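# Seat the green terminal block into the front panel slot

## Task

Push the green terminal block down into its slot on the computer's front panel, without undoing anything that was already in place, and finish with both hands and the screwdriver away from the computer.

## Robot and tools

Robot: two arms, left_arm carrying a five-finger left hand and right_arm carrying a right hand. left_arm sits on the +y side; the arm names do not match image sides. Base poses in the scene frame: left_arm (-0.020, +0.234, +0.046) m, right_arm (-0.048, -0.257, +0.017) m, both turned almost not at all about z. A fixed post stands behind the arms. Loose objects may get an occasional small shove from outside.

Scene frame: origin at table-top height, halfway between the nominal bases; +x points out over the table, +z up. All reported hand poses, velocities and the Hand target use this frame. Positions are in metres, orientations as quat_wxyz.

Hand point: a spot fixed to the palm, 0.05 m in front of it and 0.15 m from the wrist flange toward the fingertips. Its +z runs along straight fingers, +y comes out of the palm, and +x crosses the palm away from the thumb on the right hand but toward the thumb on the left hand. Straight fingers extend 0.06-0.07 m past the point and sit 0.06 m behind it along -y. A wrist bracket on the little-finger side can collide with things. Gripping: with thumb_turn fully in front, thumb plus fingers wrap objects roughly 0.035-0.065 m thick, or a handle about 0.025 m; thumb tip against index pad can pinch light items up to about 0.08 m.

One row = 28 numbers, each in [-1, 1], always for both arms: left dx, dy, dz, rx, ry, rz, then left little, ring, middle, index, thumb_bend, thumb_turn, force_limit, speed; then the same 14 for the right arm. The six pose numbers are an offset, not a pose: they are measured from that arm's Hand target as it stood when the action or move began, along the Hand target's own axes. 1.0 equals 0.6 m for dx/dy/dz and 180 degrees for rx/ry/rz, which together form one rotation vector. All rows in one action share that same starting point; sending an offset again moves the arm further. Six zeros means no new request. Finger numbers are absolute targets: -1 open/straight, +1 curled; thumb_turn -1 beside the palm, +1 opposite the fingers. force_limit maps -1..+1 to about 0..10 N at the fingertip (0..15 N for both thumb motors). speed goes from nearly still at -1 to full at +0.48 and above (full stroke 0.49 s); use -0.94 or less for a soft grip. To leave a hand unchanged, resend the eight hand numbers of its last executed row; if it has never been commanded, send hand_measured plus hand_force_limit and hand_speed.

Tools:
execute_actions(actions, cameras): actions is a list of actions, each a table of up to 15 rows at 1/30 s per row; a shorter table repeats its final row to step 15. Images come back only for an empty list or when cameras names them (["all"], specific names, or []).
move(target, speed, blend, blocking, cameras): target is one 28-number row or a list of up to 15 rows; every row is an offset from the same starting Hand targets. speed is path top speed in m/s (0.002-4.3, default 0.25; rotation capped at twice that in rad/s), one value or one per target. blend in m rounds corners; 0 stops at each target. Paths run straight, together, and do not avoid obstacles; capped at 10 s. blocking=false returns after about 0.5 s while motion continues. The result adds a move: line (done, off_target, moving, held, fault) and limits (paced = clipped command, held = steps withheld).
wait(seconds 0-3600, cameras): lets time pass, commanding nothing new; returns early if a running move ends.
stop(cameras): brakes a running move.
zoom_image(camera, region [x0,y0,x1,y1] in pixels, at most 504x504): closer look at the newest image of that camera.
show_instructions(): shows the reference pages. finished_scene(scene=1): ends the scene for good.

Results: end_effector_position and quat, Hand target (last commanded pose after clipping), joint positions, velocities (may be omitted when within noise), torques (offset, scaled and noisy; numbers 3 and 4 wrap at ±28 N m), and per-hand hand_measured, hand_stopped_by (moving, target, force, stalled, fault), hand_load_n (positive when the finger is pushed open; near 0 after a lost grip), hand_force_limit, hand_speed. MOTOR HOT warns at 85 °C; at 100 °C the arm goes limp for 30-60 s.

Behaviour: arms track loosely and often stop 1-3 cm (sometimes 5 cm) short, usually low, without any contact. Commanded orientation is limited to 40 degrees from the current one per step. A blocked arm keeps pushing until you command a target back behind its hand point. Joint ranges (rad): waist ±2.880, shoulder 0 to 3.142, elbow 0 to 3.019, wrist pitch -1.693 to 1.571, wrist yaw ±1.571, wrist roll ±2.094.

Cameras: cam_head_left, cam_head_right, cam_high, cam_low (896x504), cam_left_wrist, cam_right_wrist (672x504, fisheye); calibrations are in the session.

Avoid: dropping or releasing parts while they move, anything leaving the table, fast impacts, hard shoves on fixed or heavy items, hands or arms pressing against each other, and overloading fingers.

Each tool is called as name([rows], argument=value, ...), one row to a line, values as JSON.

Reference images:

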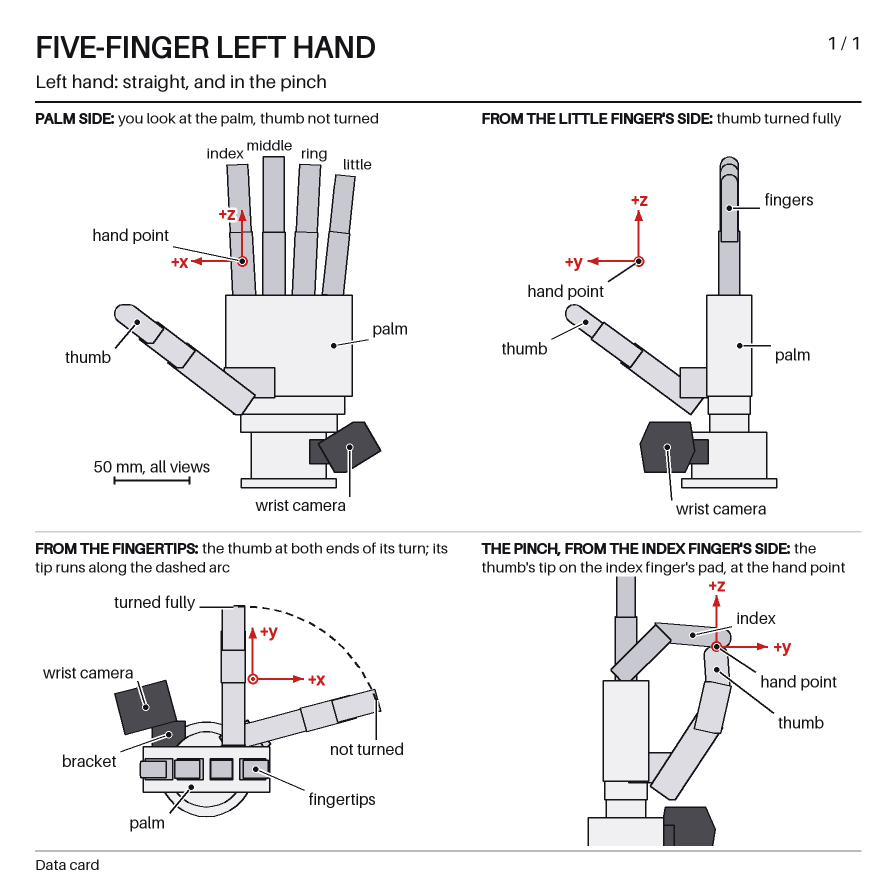

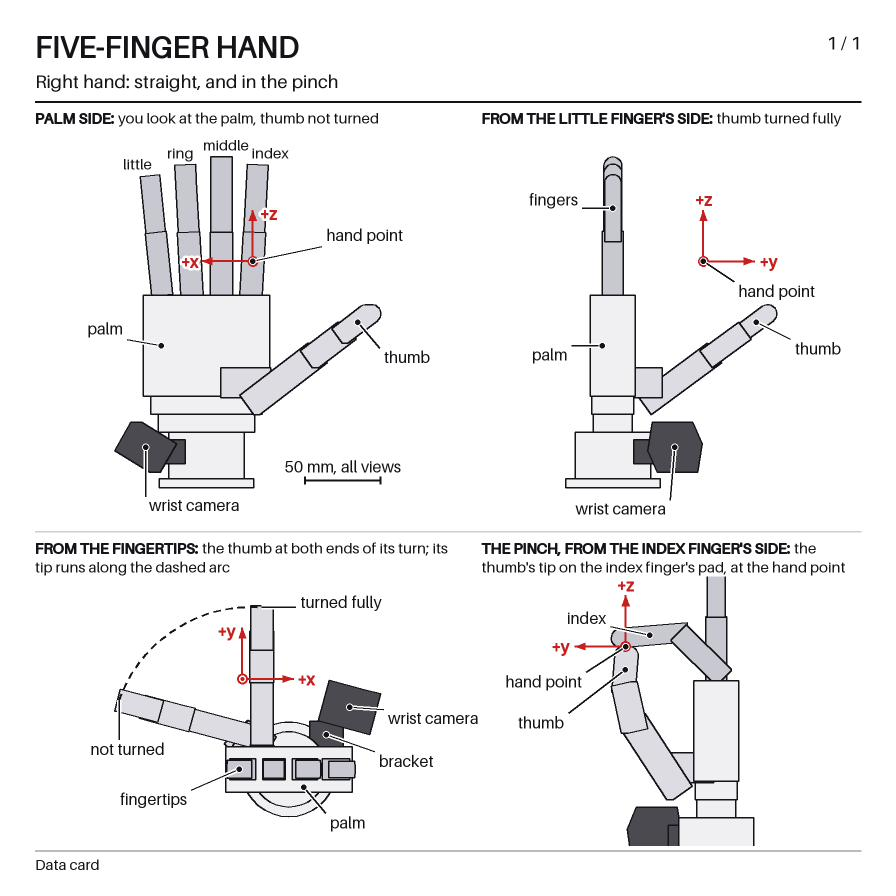

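## Session

execute_actions(actions=[])

Scene clock: 0.00 s.
left_arm: end_effector_position=(+0.7895, -0.0988, +0.3014) hand_measured=(-1.000, -1.000, -1.000, -1.000, -1.000, -1.000) hand_load_n=(+0.0, +0.0, +0.0, +0.0, +0.0, +0.0) hand_stopped_by=(target, target, target, target, target, target) hand_force_limit=0.00 hand_speed=-0.80 end_effector_quat_wxyz=(+0.387, +0.810, -0.075, +0.435) | right_arm: end_effector_position=(+0.4876, -0.0992, +0.1565) hand_measured=(-1.000, -1.000, -1.000, -1.000, -1.000, -1.000) hand_load_n=(+0.0, +0.0, +0.0, +0.0, +0.0, +0.0) hand_stopped_by=(target, target, target, target, target, target) hand_force_limit=0.00 hand_speed=-0.80 end_effector_quat_wxyz=(+0.060, -0.353, +0.933, -0.033)
Joint positions: left_arm=[-0.269 2.137 1.807 -0.058 0.552 -1.993] | right_arm=[0.177 1.738 1.517 -1.219 0.043 1.025]
Joint velocities: within noise
Joint torques (N m): no reading
Heat: left arm: hottest shoulder 29 °C; right arm: hottest elbow 29 °C.
Hand target: left_arm +0.7935, -0.0998, +0.3019; +0.387, +0.808, -0.076, +0.438 | right_arm +0.4939, -0.0980, +0.1611; +0.067, -0.353, +0.933, -0.034

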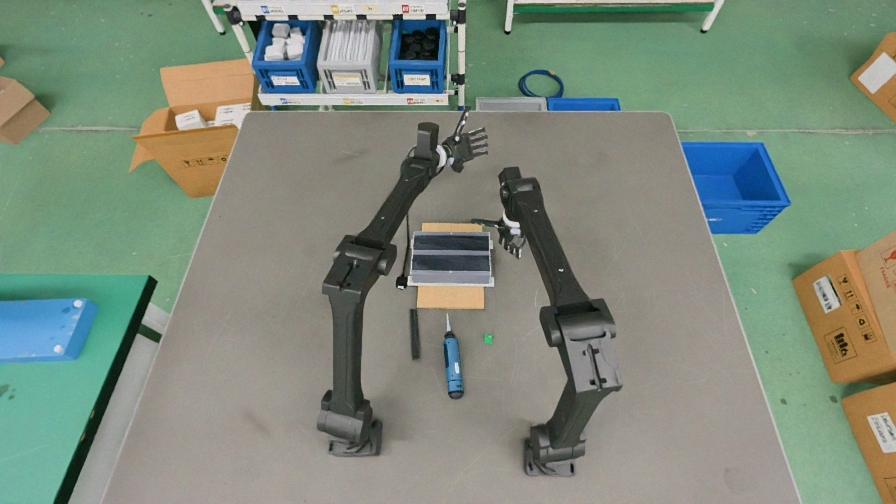

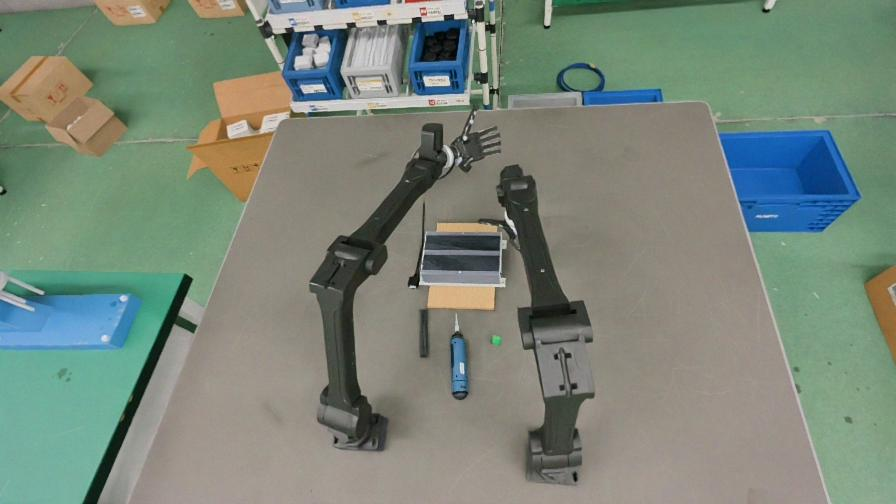

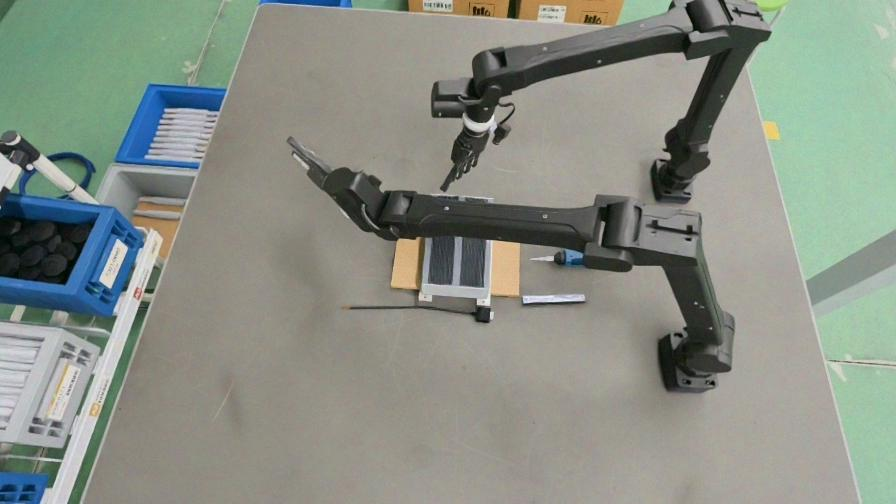

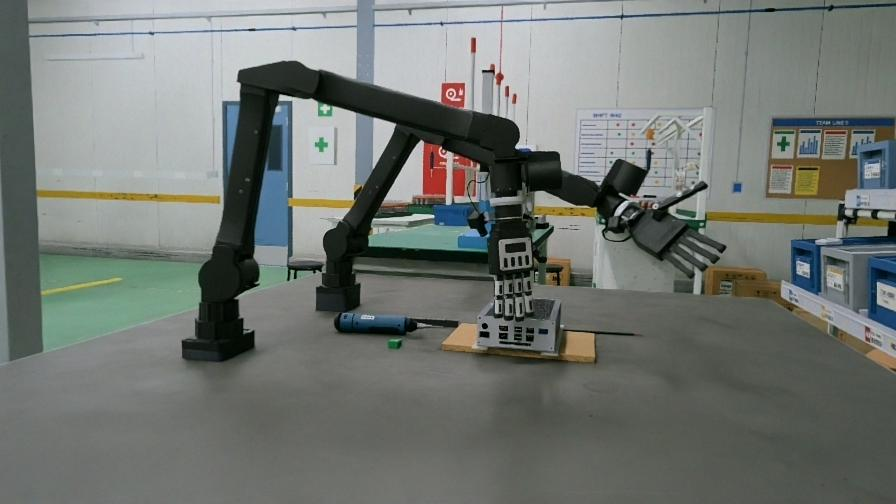

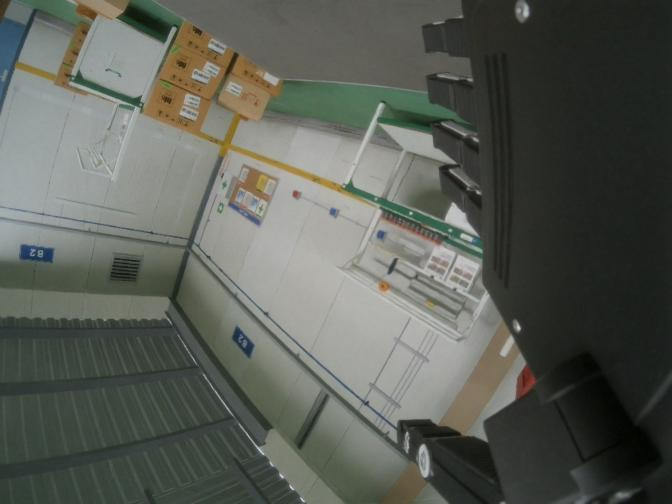

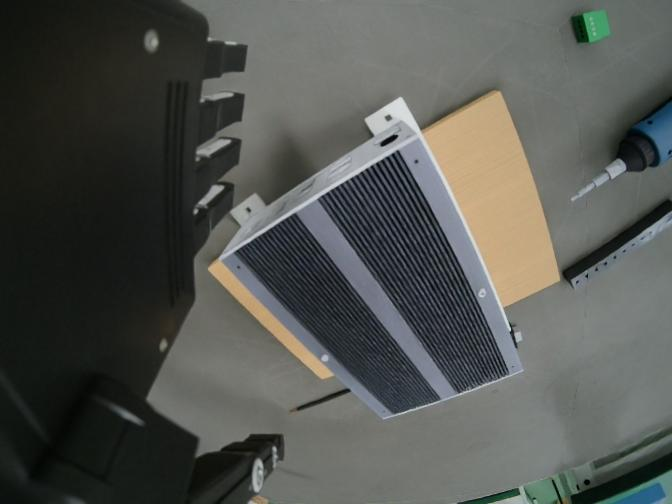

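zoom_image(camera="cam_low", region=[430, 280, 610, 380])

zoom_image(camera="cam_right_wrist", region=[200, 80, 440, 260])

zoom_image(camera="cam_right_wrist", region=[520, 0, 672, 114])

zoom_image(camera="cam_head_left", region=[380, 200, 560, 410])

zoom_image(camera="cam_low", region=[320, 300, 470, 384])

Scaled by 2.800 from the camera's image (finer frame: 1280x720).

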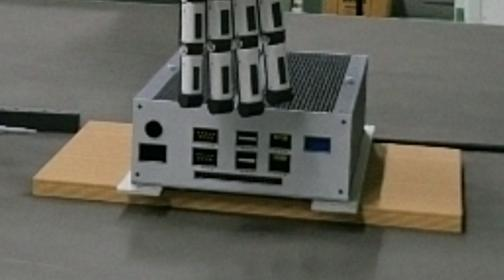

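Scaled by 2.100 from the camera's image (finer frame: 960x720).

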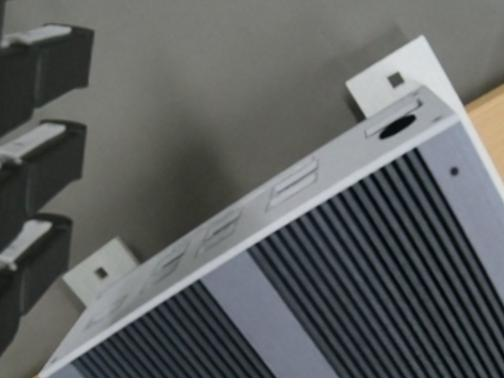

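Scaled by 3.316 from the camera's image (finer frame: 960x720).

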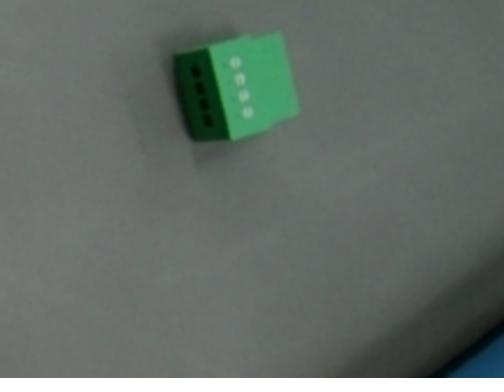

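Scaled by 2.400 from the camera's image (finer frame: 1280x720).

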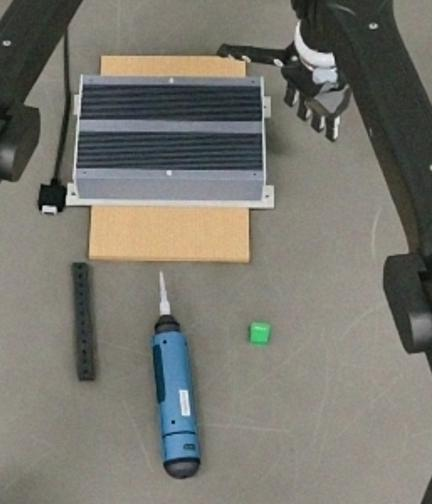

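Scaled by 3.360 from the camera's image (finer frame: 1280x720).

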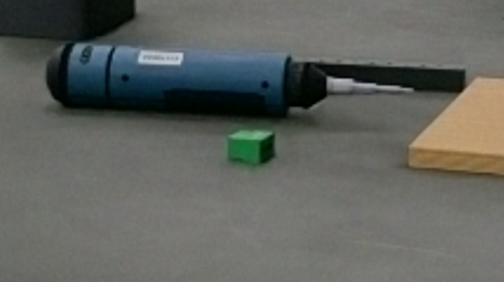

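zoom_image(camera="cam_low", region=[470, 300, 530, 360])

zoom_image(camera="cam_high", region=[380, 180, 600, 330])

zoom_image(camera="cam_head_right", region=[400, 210, 520, 320])

Scaled by 8.400 from the camera's image (finer frame: 1280x720).

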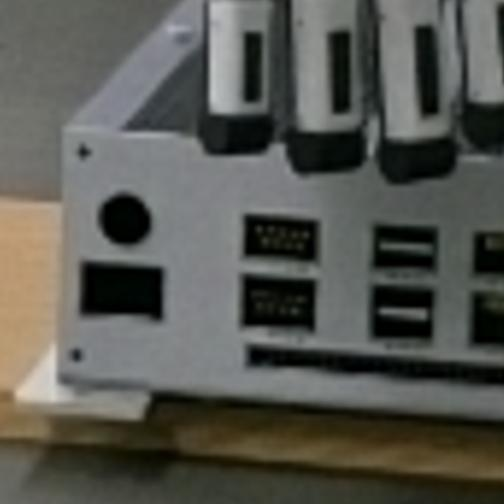

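Scaled by 2.291 from the camera's image (finer frame: 1280x720).

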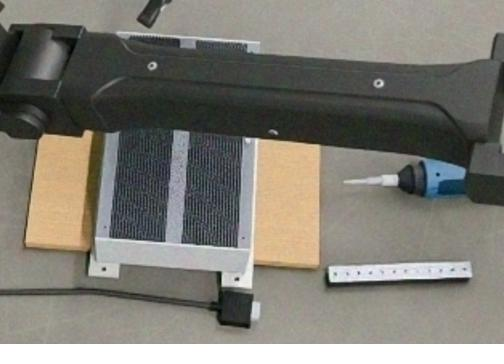

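Scaled by 4.200 from the camera's image (finer frame: 1280x720).

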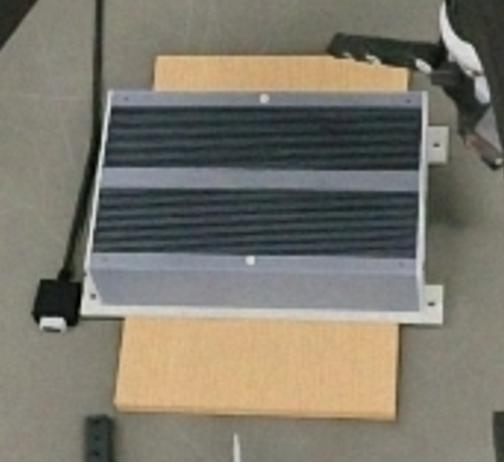

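zoom_image(camera="cam_head_left", region=[470, 320, 510, 360])

zoom_image(camera="cam_low", region=[375, 325, 415, 365])

zoom_image(camera="cam_right_wrist", region=[550, 0, 630, 60])

Scaled by 12.600 from the camera's image (finer frame: 1280x720).

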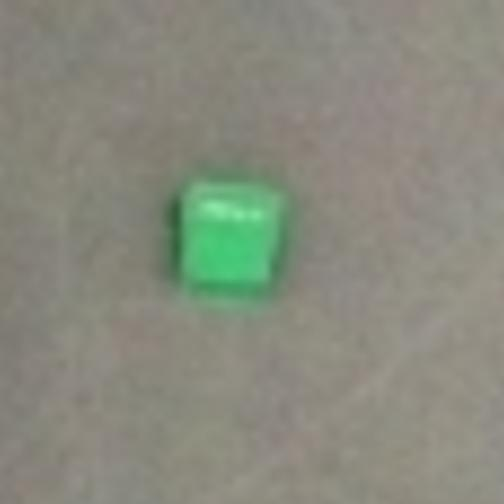

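Scaled by 12.600 from the camera's image (finer frame: 1280x720).

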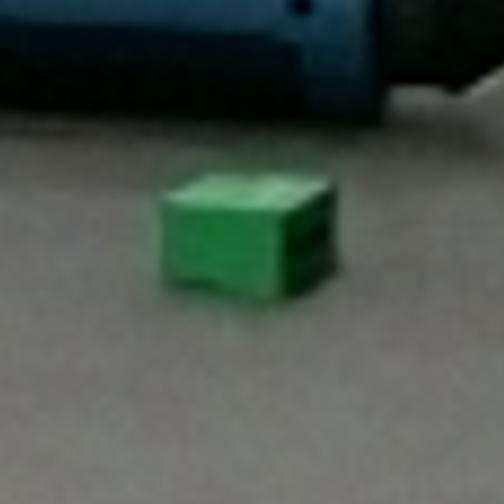

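Scaled by 6.300 from the camera's image (finer frame: 960x720).

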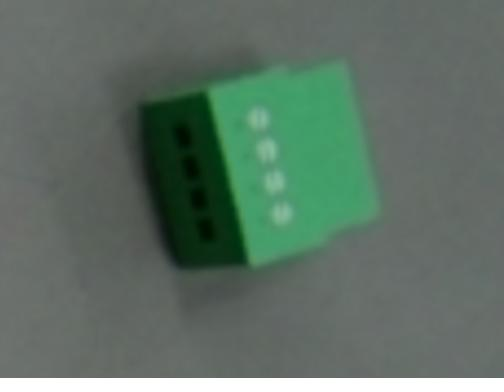

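move(target=[-0.026,-0.278,-0.816,0.149,0.108,-0.062,-1,-1,-1,-1,-1,-1,0,-0.8,0.3585,0.041,-0.2082,0.1658,-0.4553,-0.5672,-1,-1,-1,-1,-1,-1,0,-0.8], cameras=["all"])

Scene clock: 12.87 s.
left_arm: end_effector_position=(+0.5471, +0.3525, +0.3523) hand_measured=(-1.000, -1.000, -1.000, -1.000, -1.000, -1.000) hand_load_n=(-0.5, +0.0, +0.0, +0.0, +0.0, +0.0) hand_stopped_by=(target, target, target, target, target, target) hand_force_limit=0.00 hand_speed=-0.80 end_effector_quat_wxyz=(+0.238, +0.791, +0.172, +0.536) | right_arm: end_effector_position=(+0.2901, -0.2117, +0.2515) hand_measured=(-1.000, -1.000, -1.000, -1.000, -1.000, -1.000) hand_load_n=(+0.0, +0.0, +0.0, +0.0, +0.0, +0.0) hand_stopped_by=(target, target, target, target, target, target) hand_force_limit=0.00 hand_speed=-0.80 end_effector_quat_wxyz=(-0.583, +0.804, -0.101, +0.064)
Joint positions: left_arm=[0.431 1.369 0.888 0.084 0.634 -1.961] | right_arm=[-0.36 1.358 1.11 -1.68 -1.23 -1.932]
Joint torques (N m): left_arm=[1.2 -11.11 8.16 1.02 0.22 0.11] | right_arm=[-0.44 -6.24 12.01 -0.5 -0.73 -0.16]
Heat: left arm: hottest shoulder 30 °C; right arm: hottest elbow 30 °C.
Hand target: left_arm +0.5434, +0.3506, +0.3519; +0.238, +0.794, +0.170, +0.533 | right_arm +0.2997, -0.2202, +0.2602; -0.599, +0.796, -0.071, +0.052
Off the commanded pose: left_arm 0.004 m, 1 deg | right_arm 0.015 m, 4 deg.
joint sent to its limit (right arm) — joint 4 (wrist pitch), lower limit. The joint targets are off in orientation, not in position.
move: off_target (right_arm)
cam_left_wrist: T_world_to_cam=[[0.09855, 0.92723, -0.36129, -0.25162], [-0.18934, 0.3739, 0.90794, -0.34989], [0.97695, -0.02107, 0.21241, -0.48362]] pos_world=[0.43102, 0.35394, 0.32949]
cam_right_wrist: T_world_to_cam=[[0.12193, -0.37786, -0.9178, 0.11506], [-0.95153, -0.30755, 0.00021, 0.21537], [-0.28235, 0.87329, -0.39705, 0.48159]] pos_world=[0.32687, -0.31085, 0.29677]

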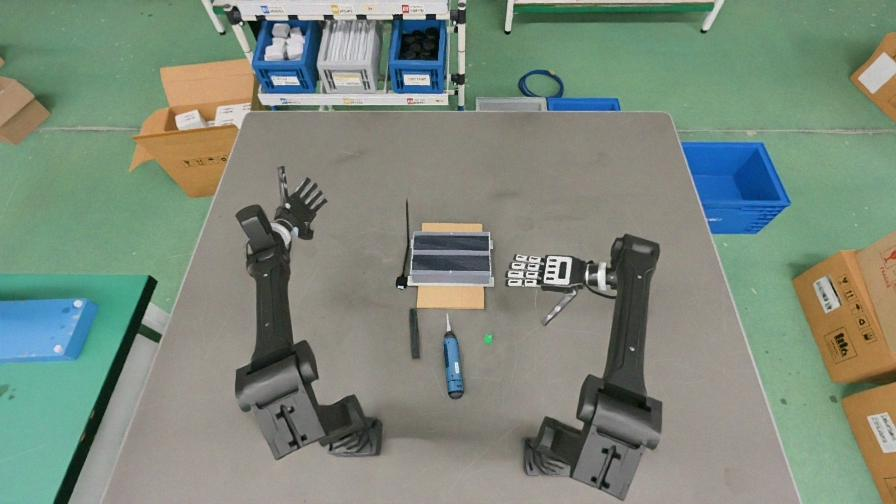

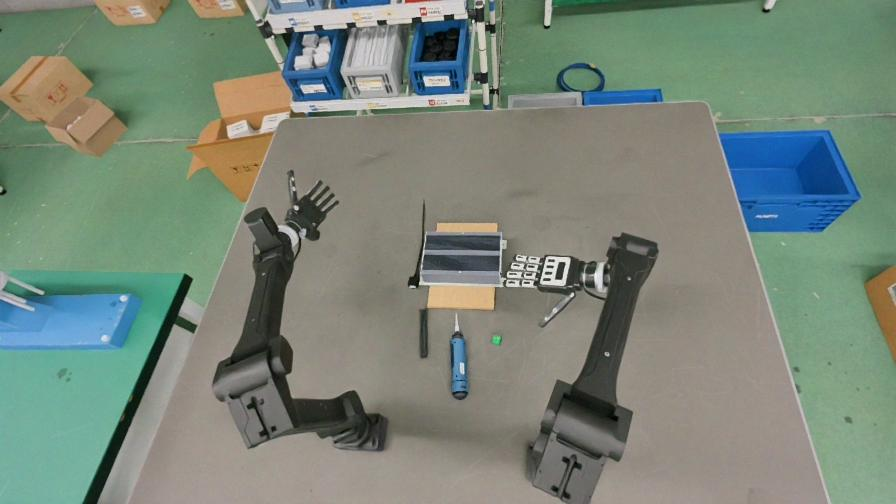

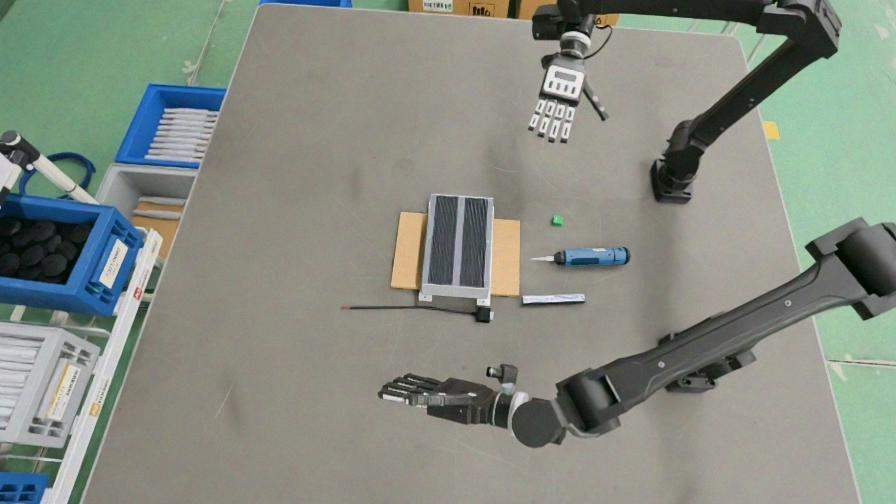

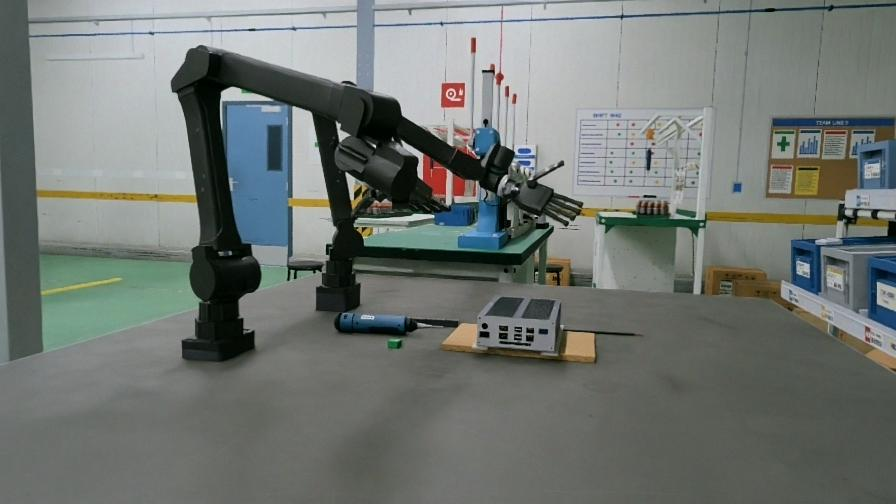

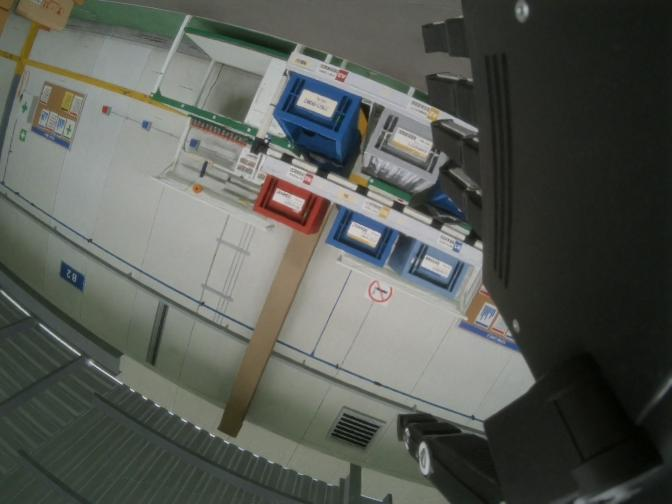

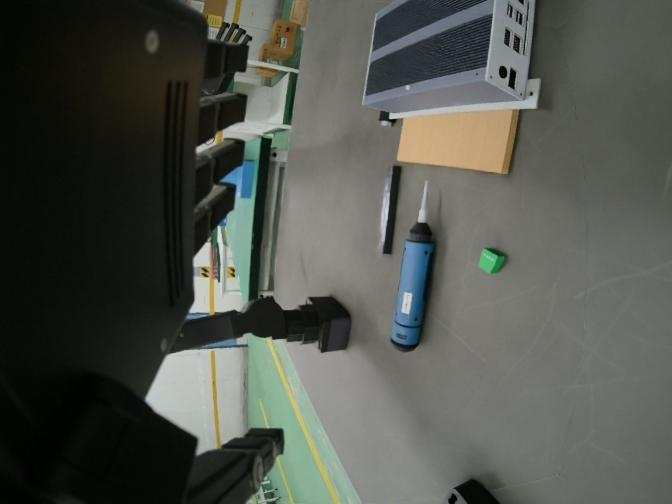

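zoom_image(camera="cam_right_wrist", region=[460, 0, 560, 110])

zoom_image(camera="cam_right_wrist", region=[460, 230, 520, 290])

zoom_image(camera="cam_low", region=[470, 290, 580, 360])

zoom_image(camera="cam_low", region=[375, 325, 415, 365])

zoom_image(camera="cam_high", region=[530, 195, 590, 245])

Scaled by 4.582 from the camera's image (finer frame: 960x720).

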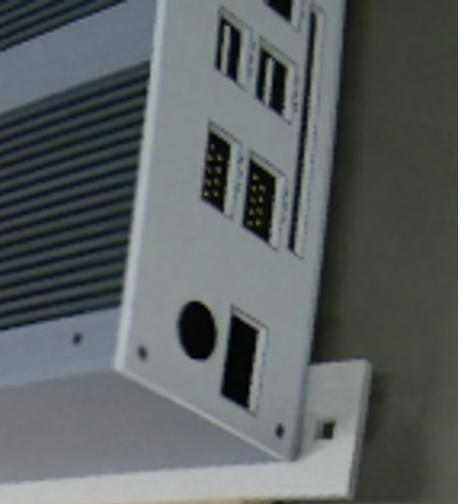

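Scaled by 8.400 from the camera's image (finer frame: 960x720).

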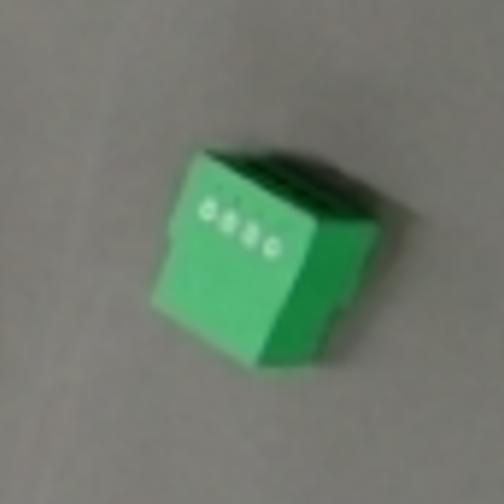

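Scaled by 4.582 from the camera's image (finer frame: 1280x720).

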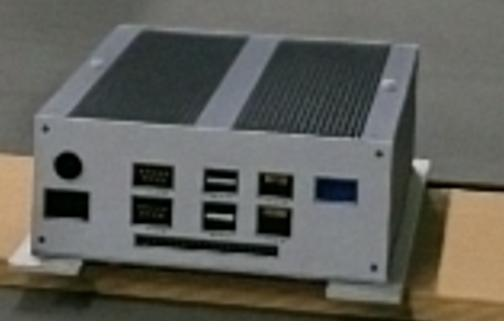

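Scaled by 12.600 from the camera's image (finer frame: 1280x720).

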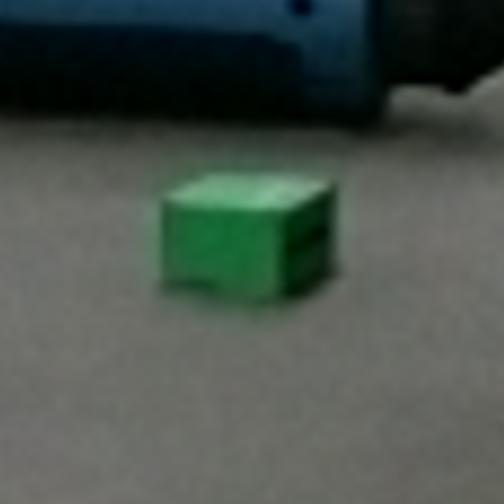

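Scaled by 8.400 from the camera's image (finer frame: 1280x720).

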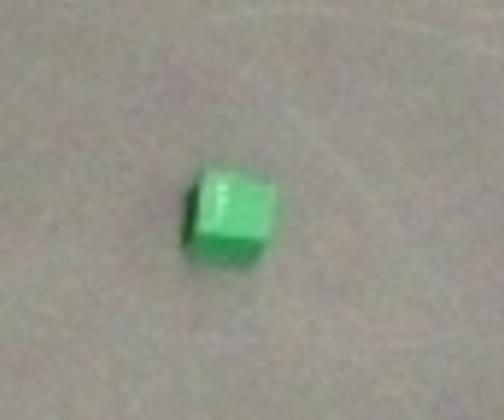

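move(target=[0,0,0,0,0,0,-1,-1,-1,-1,-1,-1,0,-0.8,-0.1198,0.2248,0.2455,0,0,0,-1,-1,-1,-0.3,-0.15,0.6,0,-0.2], cameras=["all"])

Scene clock: 17.27 s.
left_arm: end_effector_position=(+0.5471, +0.3525, +0.3523) hand_measured=(-1.000, -1.000, -1.000, -1.000, -1.000, -1.000) hand_load_n=(+0.0, +0.0, +0.0, +0.0, +0.0, +0.0) hand_stopped_by=(target, target, target, target, target, target) hand_force_limit=0.00 hand_speed=-0.80 end_effector_quat_wxyz=(+0.238, +0.791, +0.172, +0.536) | right_arm: end_effector_position=(+0.2491, -0.1088, +0.0894) hand_measured=(-1.000, -1.000, -1.000, -0.300, -0.150, +0.600) hand_load_n=(+0.0, +0.0, +0.0, +0.0, +0.0, +0.0) hand_stopped_by=(target, target, target, target, target, target) hand_force_limit=0.00 hand_speed=-0.20 end_effector_quat_wxyz=(-0.600, +0.795, -0.074, +0.055)
Joint positions: left_arm=[0.431 1.369 0.888 0.084 0.634 -1.961] | right_arm=[-0.087 1.321 0.568 -0.482 -1.276 -1.218]
Joint torques (N m): left_arm=[1.2 -11.16 8.16 1.02 0.21 0.11] | right_arm=[1.2 -5.66 7.02 1.03 -0.77 0.02]
Heat: left arm: hottest shoulder 30 °C; right arm: hottest elbow 31 °C.
Hand target: left_arm +0.5434, +0.3506, +0.3519; +0.238, +0.794, +0.170, +0.533 | right_arm +0.2470, -0.1050, +0.0898; -0.599, +0.796, -0.071, +0.052
Off the commanded pose: left_arm 0.004 m, 0 deg | right_arm 0.004 m, 0 deg.
move: done
cam_left_wrist: T_world_to_cam=[[0.09855, 0.92723, -0.36129, -0.25162], [-0.18934, 0.3739, 0.90794, -0.34989], [0.97695, -0.02107, 0.21241, -0.48362]] pos_world=[0.43102, 0.35394, 0.32949]
cam_right_wrist: T_world_to_cam=[[0.16108, -0.33676, -0.92771, 0.00568], [-0.93304, -0.35835, -0.03193, 0.20074], [-0.32169, 0.87074, -0.37194, 0.32307]] pos_world=[0.29032, -0.20746, 0.13184]

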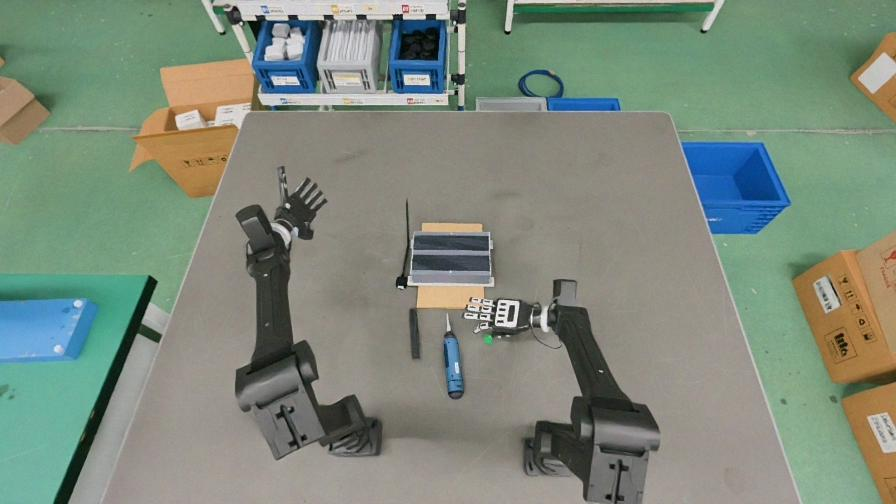

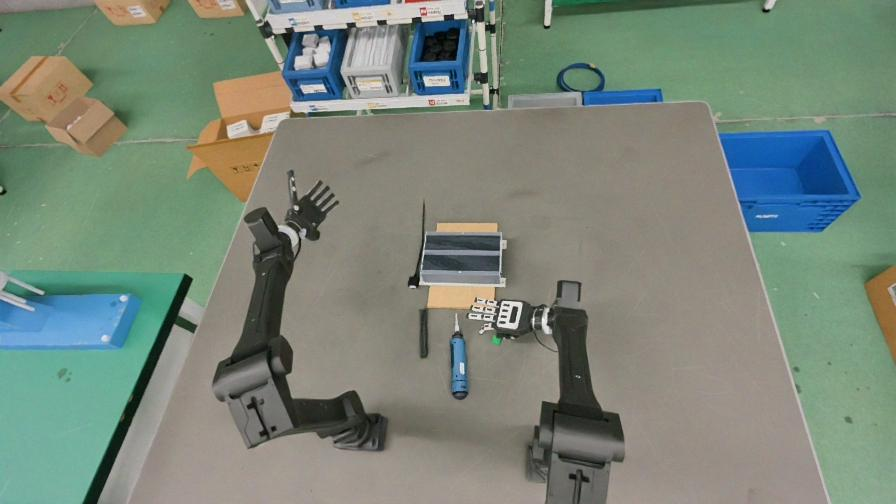

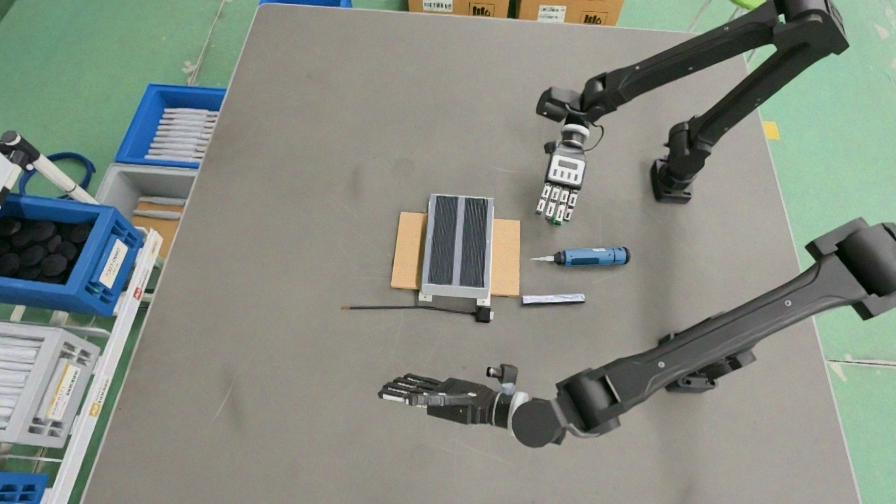

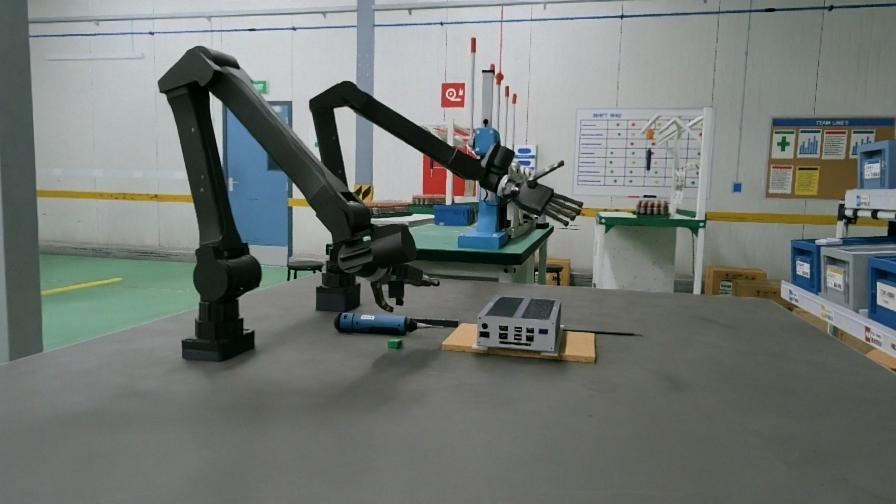

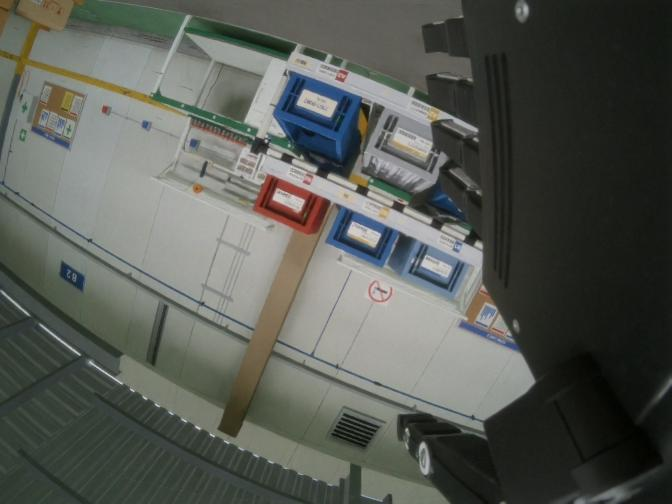

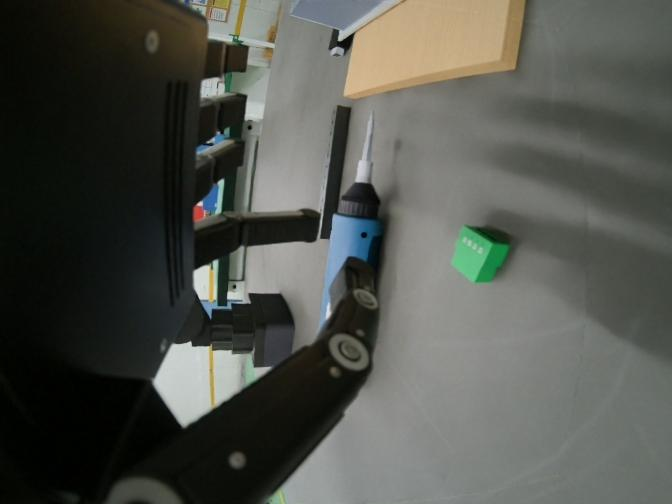

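zoom_image(camera="cam_right_wrist", region=[260, 180, 420, 380])

zoom_image(camera="cam_right_wrist", region=[440, 215, 520, 290])

zoom_image(camera="cam_low", region=[330, 250, 450, 360])

Scaled by 2.520 from the camera's image (finer frame: 960x720).

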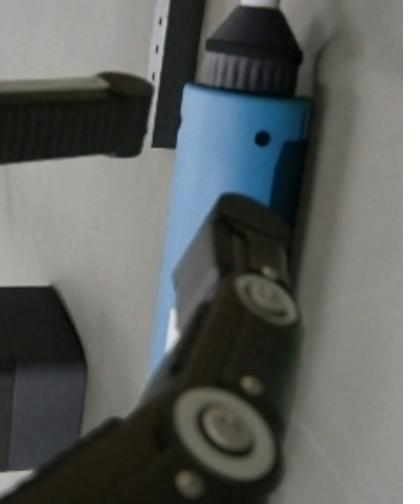

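Scaled by 6.300 from the camera's image (finer frame: 960x720).

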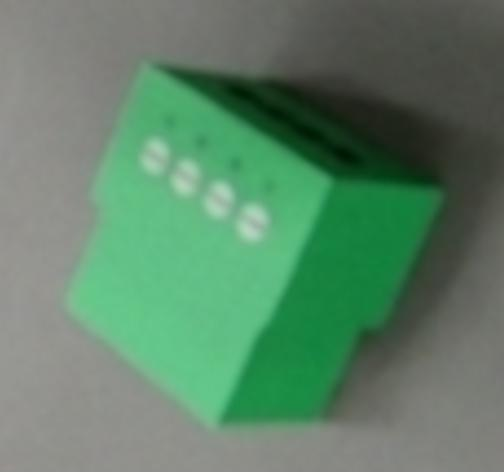

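Scaled by 4.200 from the camera's image (finer frame: 1280x720).

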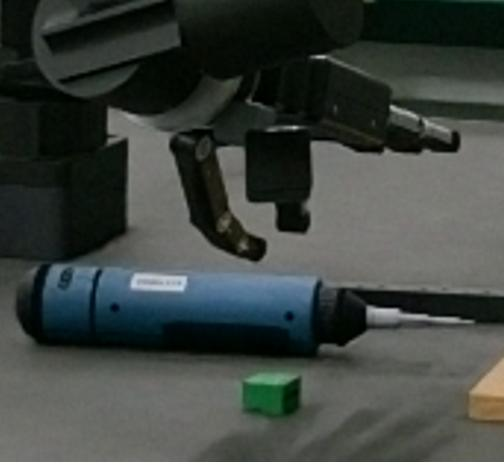

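move(target=[0,0,0,0,0,0,-1,-1,-1,-1,-1,-1,0,-0.8,0.0130,0.0815,0.0147,0,-0.0187,-0.0054,-1,-1,-1,-0.3,-0.1,0.5,0,-0.2], cameras=["cam_right_wrist","cam_low","cam_high"], speed=0.1)

zoom_image(camera="cam_right_wrist", region=[270, 150, 510, 330])

zoom_image(camera="cam_low", region=[350, 290, 450, 360])

Scene clock: 20.77 s.
left_arm: end_effector_position=(+0.5471, +0.3525, +0.3523) hand_measured=(-1.000, -1.000, -1.000, -1.000, -1.000, -1.000) hand_load_n=(+0.0, +0.0, +0.0, +0.0, +0.0, +0.0) hand_stopped_by=(target, target, target, target, target, target) hand_force_limit=0.00 hand_speed=-0.80 end_effector_quat_wxyz=(+0.238, +0.791, +0.172, +0.536) | right_arm: end_effector_position=(+0.2429, -0.1101, +0.0375) hand_measured=(-1.000, -1.000, -1.000, -0.300, -0.100, +0.500) hand_load_n=(+0.0, +0.0, -0.5, +0.0, +0.0, +0.0) hand_stopped_by=(target, target, target, target, target, target) hand_force_limit=0.00 hand_speed=-0.20 end_effector_quat_wxyz=(-0.599, +0.798, -0.053, +0.027)
Joint positions: left_arm=[0.431 1.369 0.888 0.084 0.634 -1.961] | right_arm=[-0.087 1.518 0.586 -0.54 -1.285 -1.447]
Joint torques (N m): left_arm=[1.2 -11.11 8.16 1.02 0.21 0.11] | right_arm=[0.15 -5.6 8.05 0.12 -1.15 -0.2]
Heat: left arm: hottest shoulder 30 °C; right arm: hottest elbow 31 °C.
Hand target: left_arm +0.5434, +0.3506, +0.3519; +0.238, +0.794, +0.170, +0.533 | right_arm +0.2538, -0.1113, +0.0405; -0.600, +0.798, -0.046, +0.034
Off the commanded pose: left_arm 0.004 m, 0 deg | right_arm 0.011 m, 1 deg.
move: off_target (right_arm)
cam_right_wrist: T_world_to_cam=[[0.16472, -0.32866, -0.92997, -0.0418], [-0.90782, -0.41916, -0.01266, 0.17928], [-0.38565, 0.84634, -0.36741, 0.3156]] pos_world=[0.29135, -0.20569, 0.07935]
Images, in order (width x height): cam_high 896x504, cam_low 896x504, cam_right_wrist 672x504.

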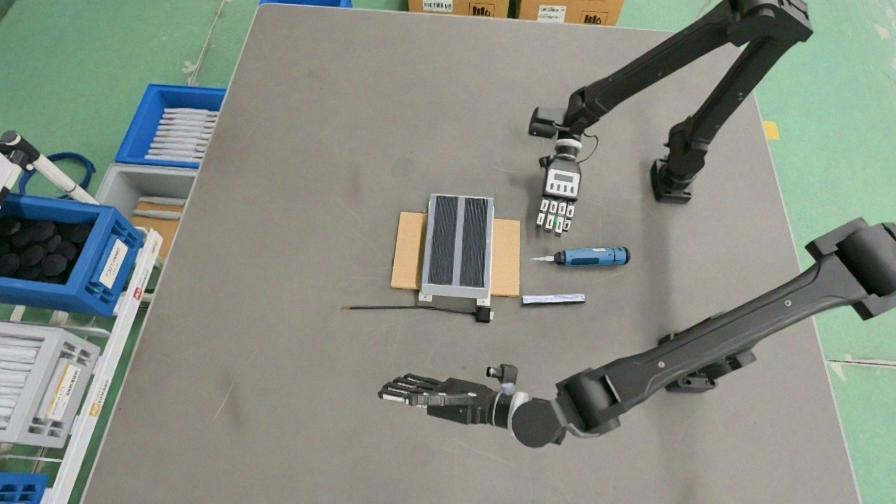

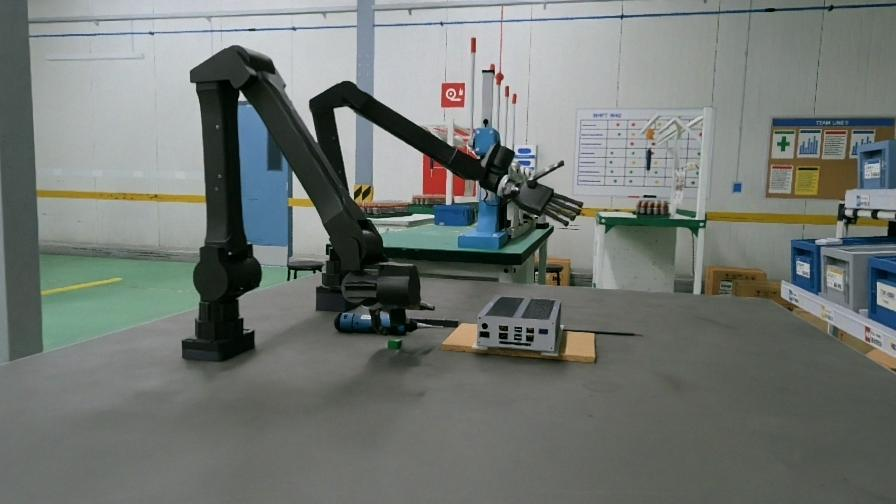

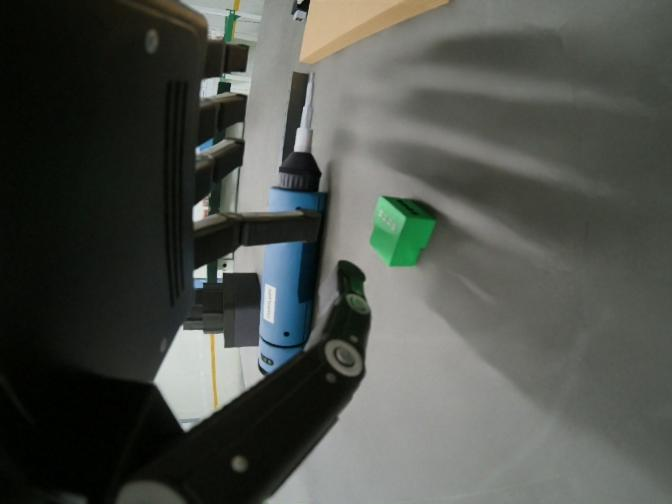

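Scaled by 2.100 from the camera's image (finer frame: 960x720).

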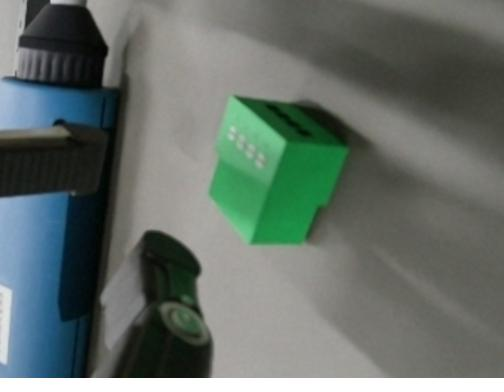

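Scaled by 5.040 from the camera's image (finer frame: 1280x720).

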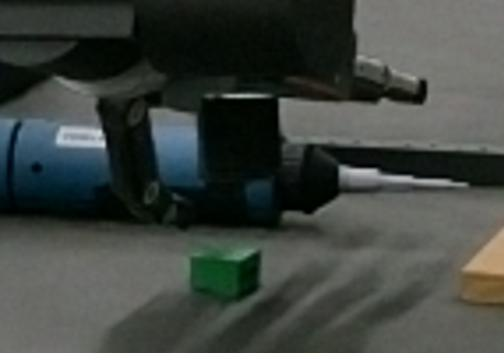

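zoom_image(camera="cam_right_wrist", region=[360, 185, 450, 275])

zoom_image(camera="cam_right_wrist", region=[300, 190, 390, 310])

Scaled by 5.600 from the camera's image (finer frame: 960x720).

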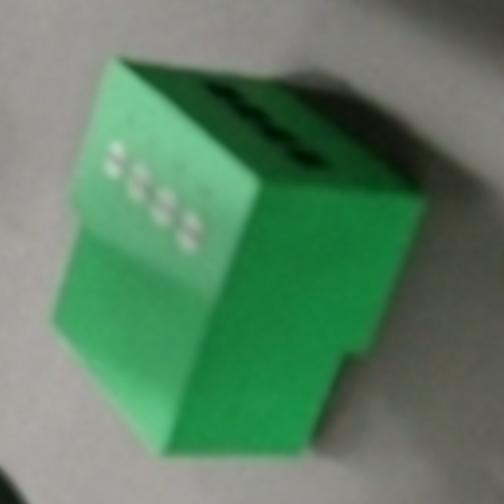

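Scaled by 4.200 from the camera's image (finer frame: 960x720).

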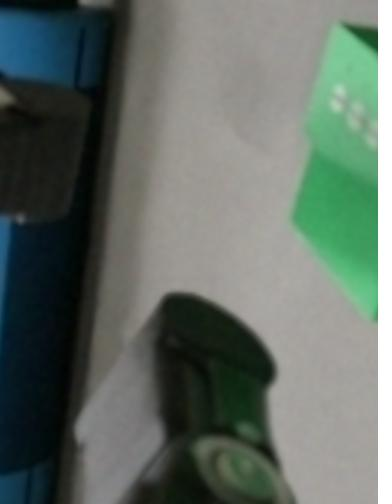

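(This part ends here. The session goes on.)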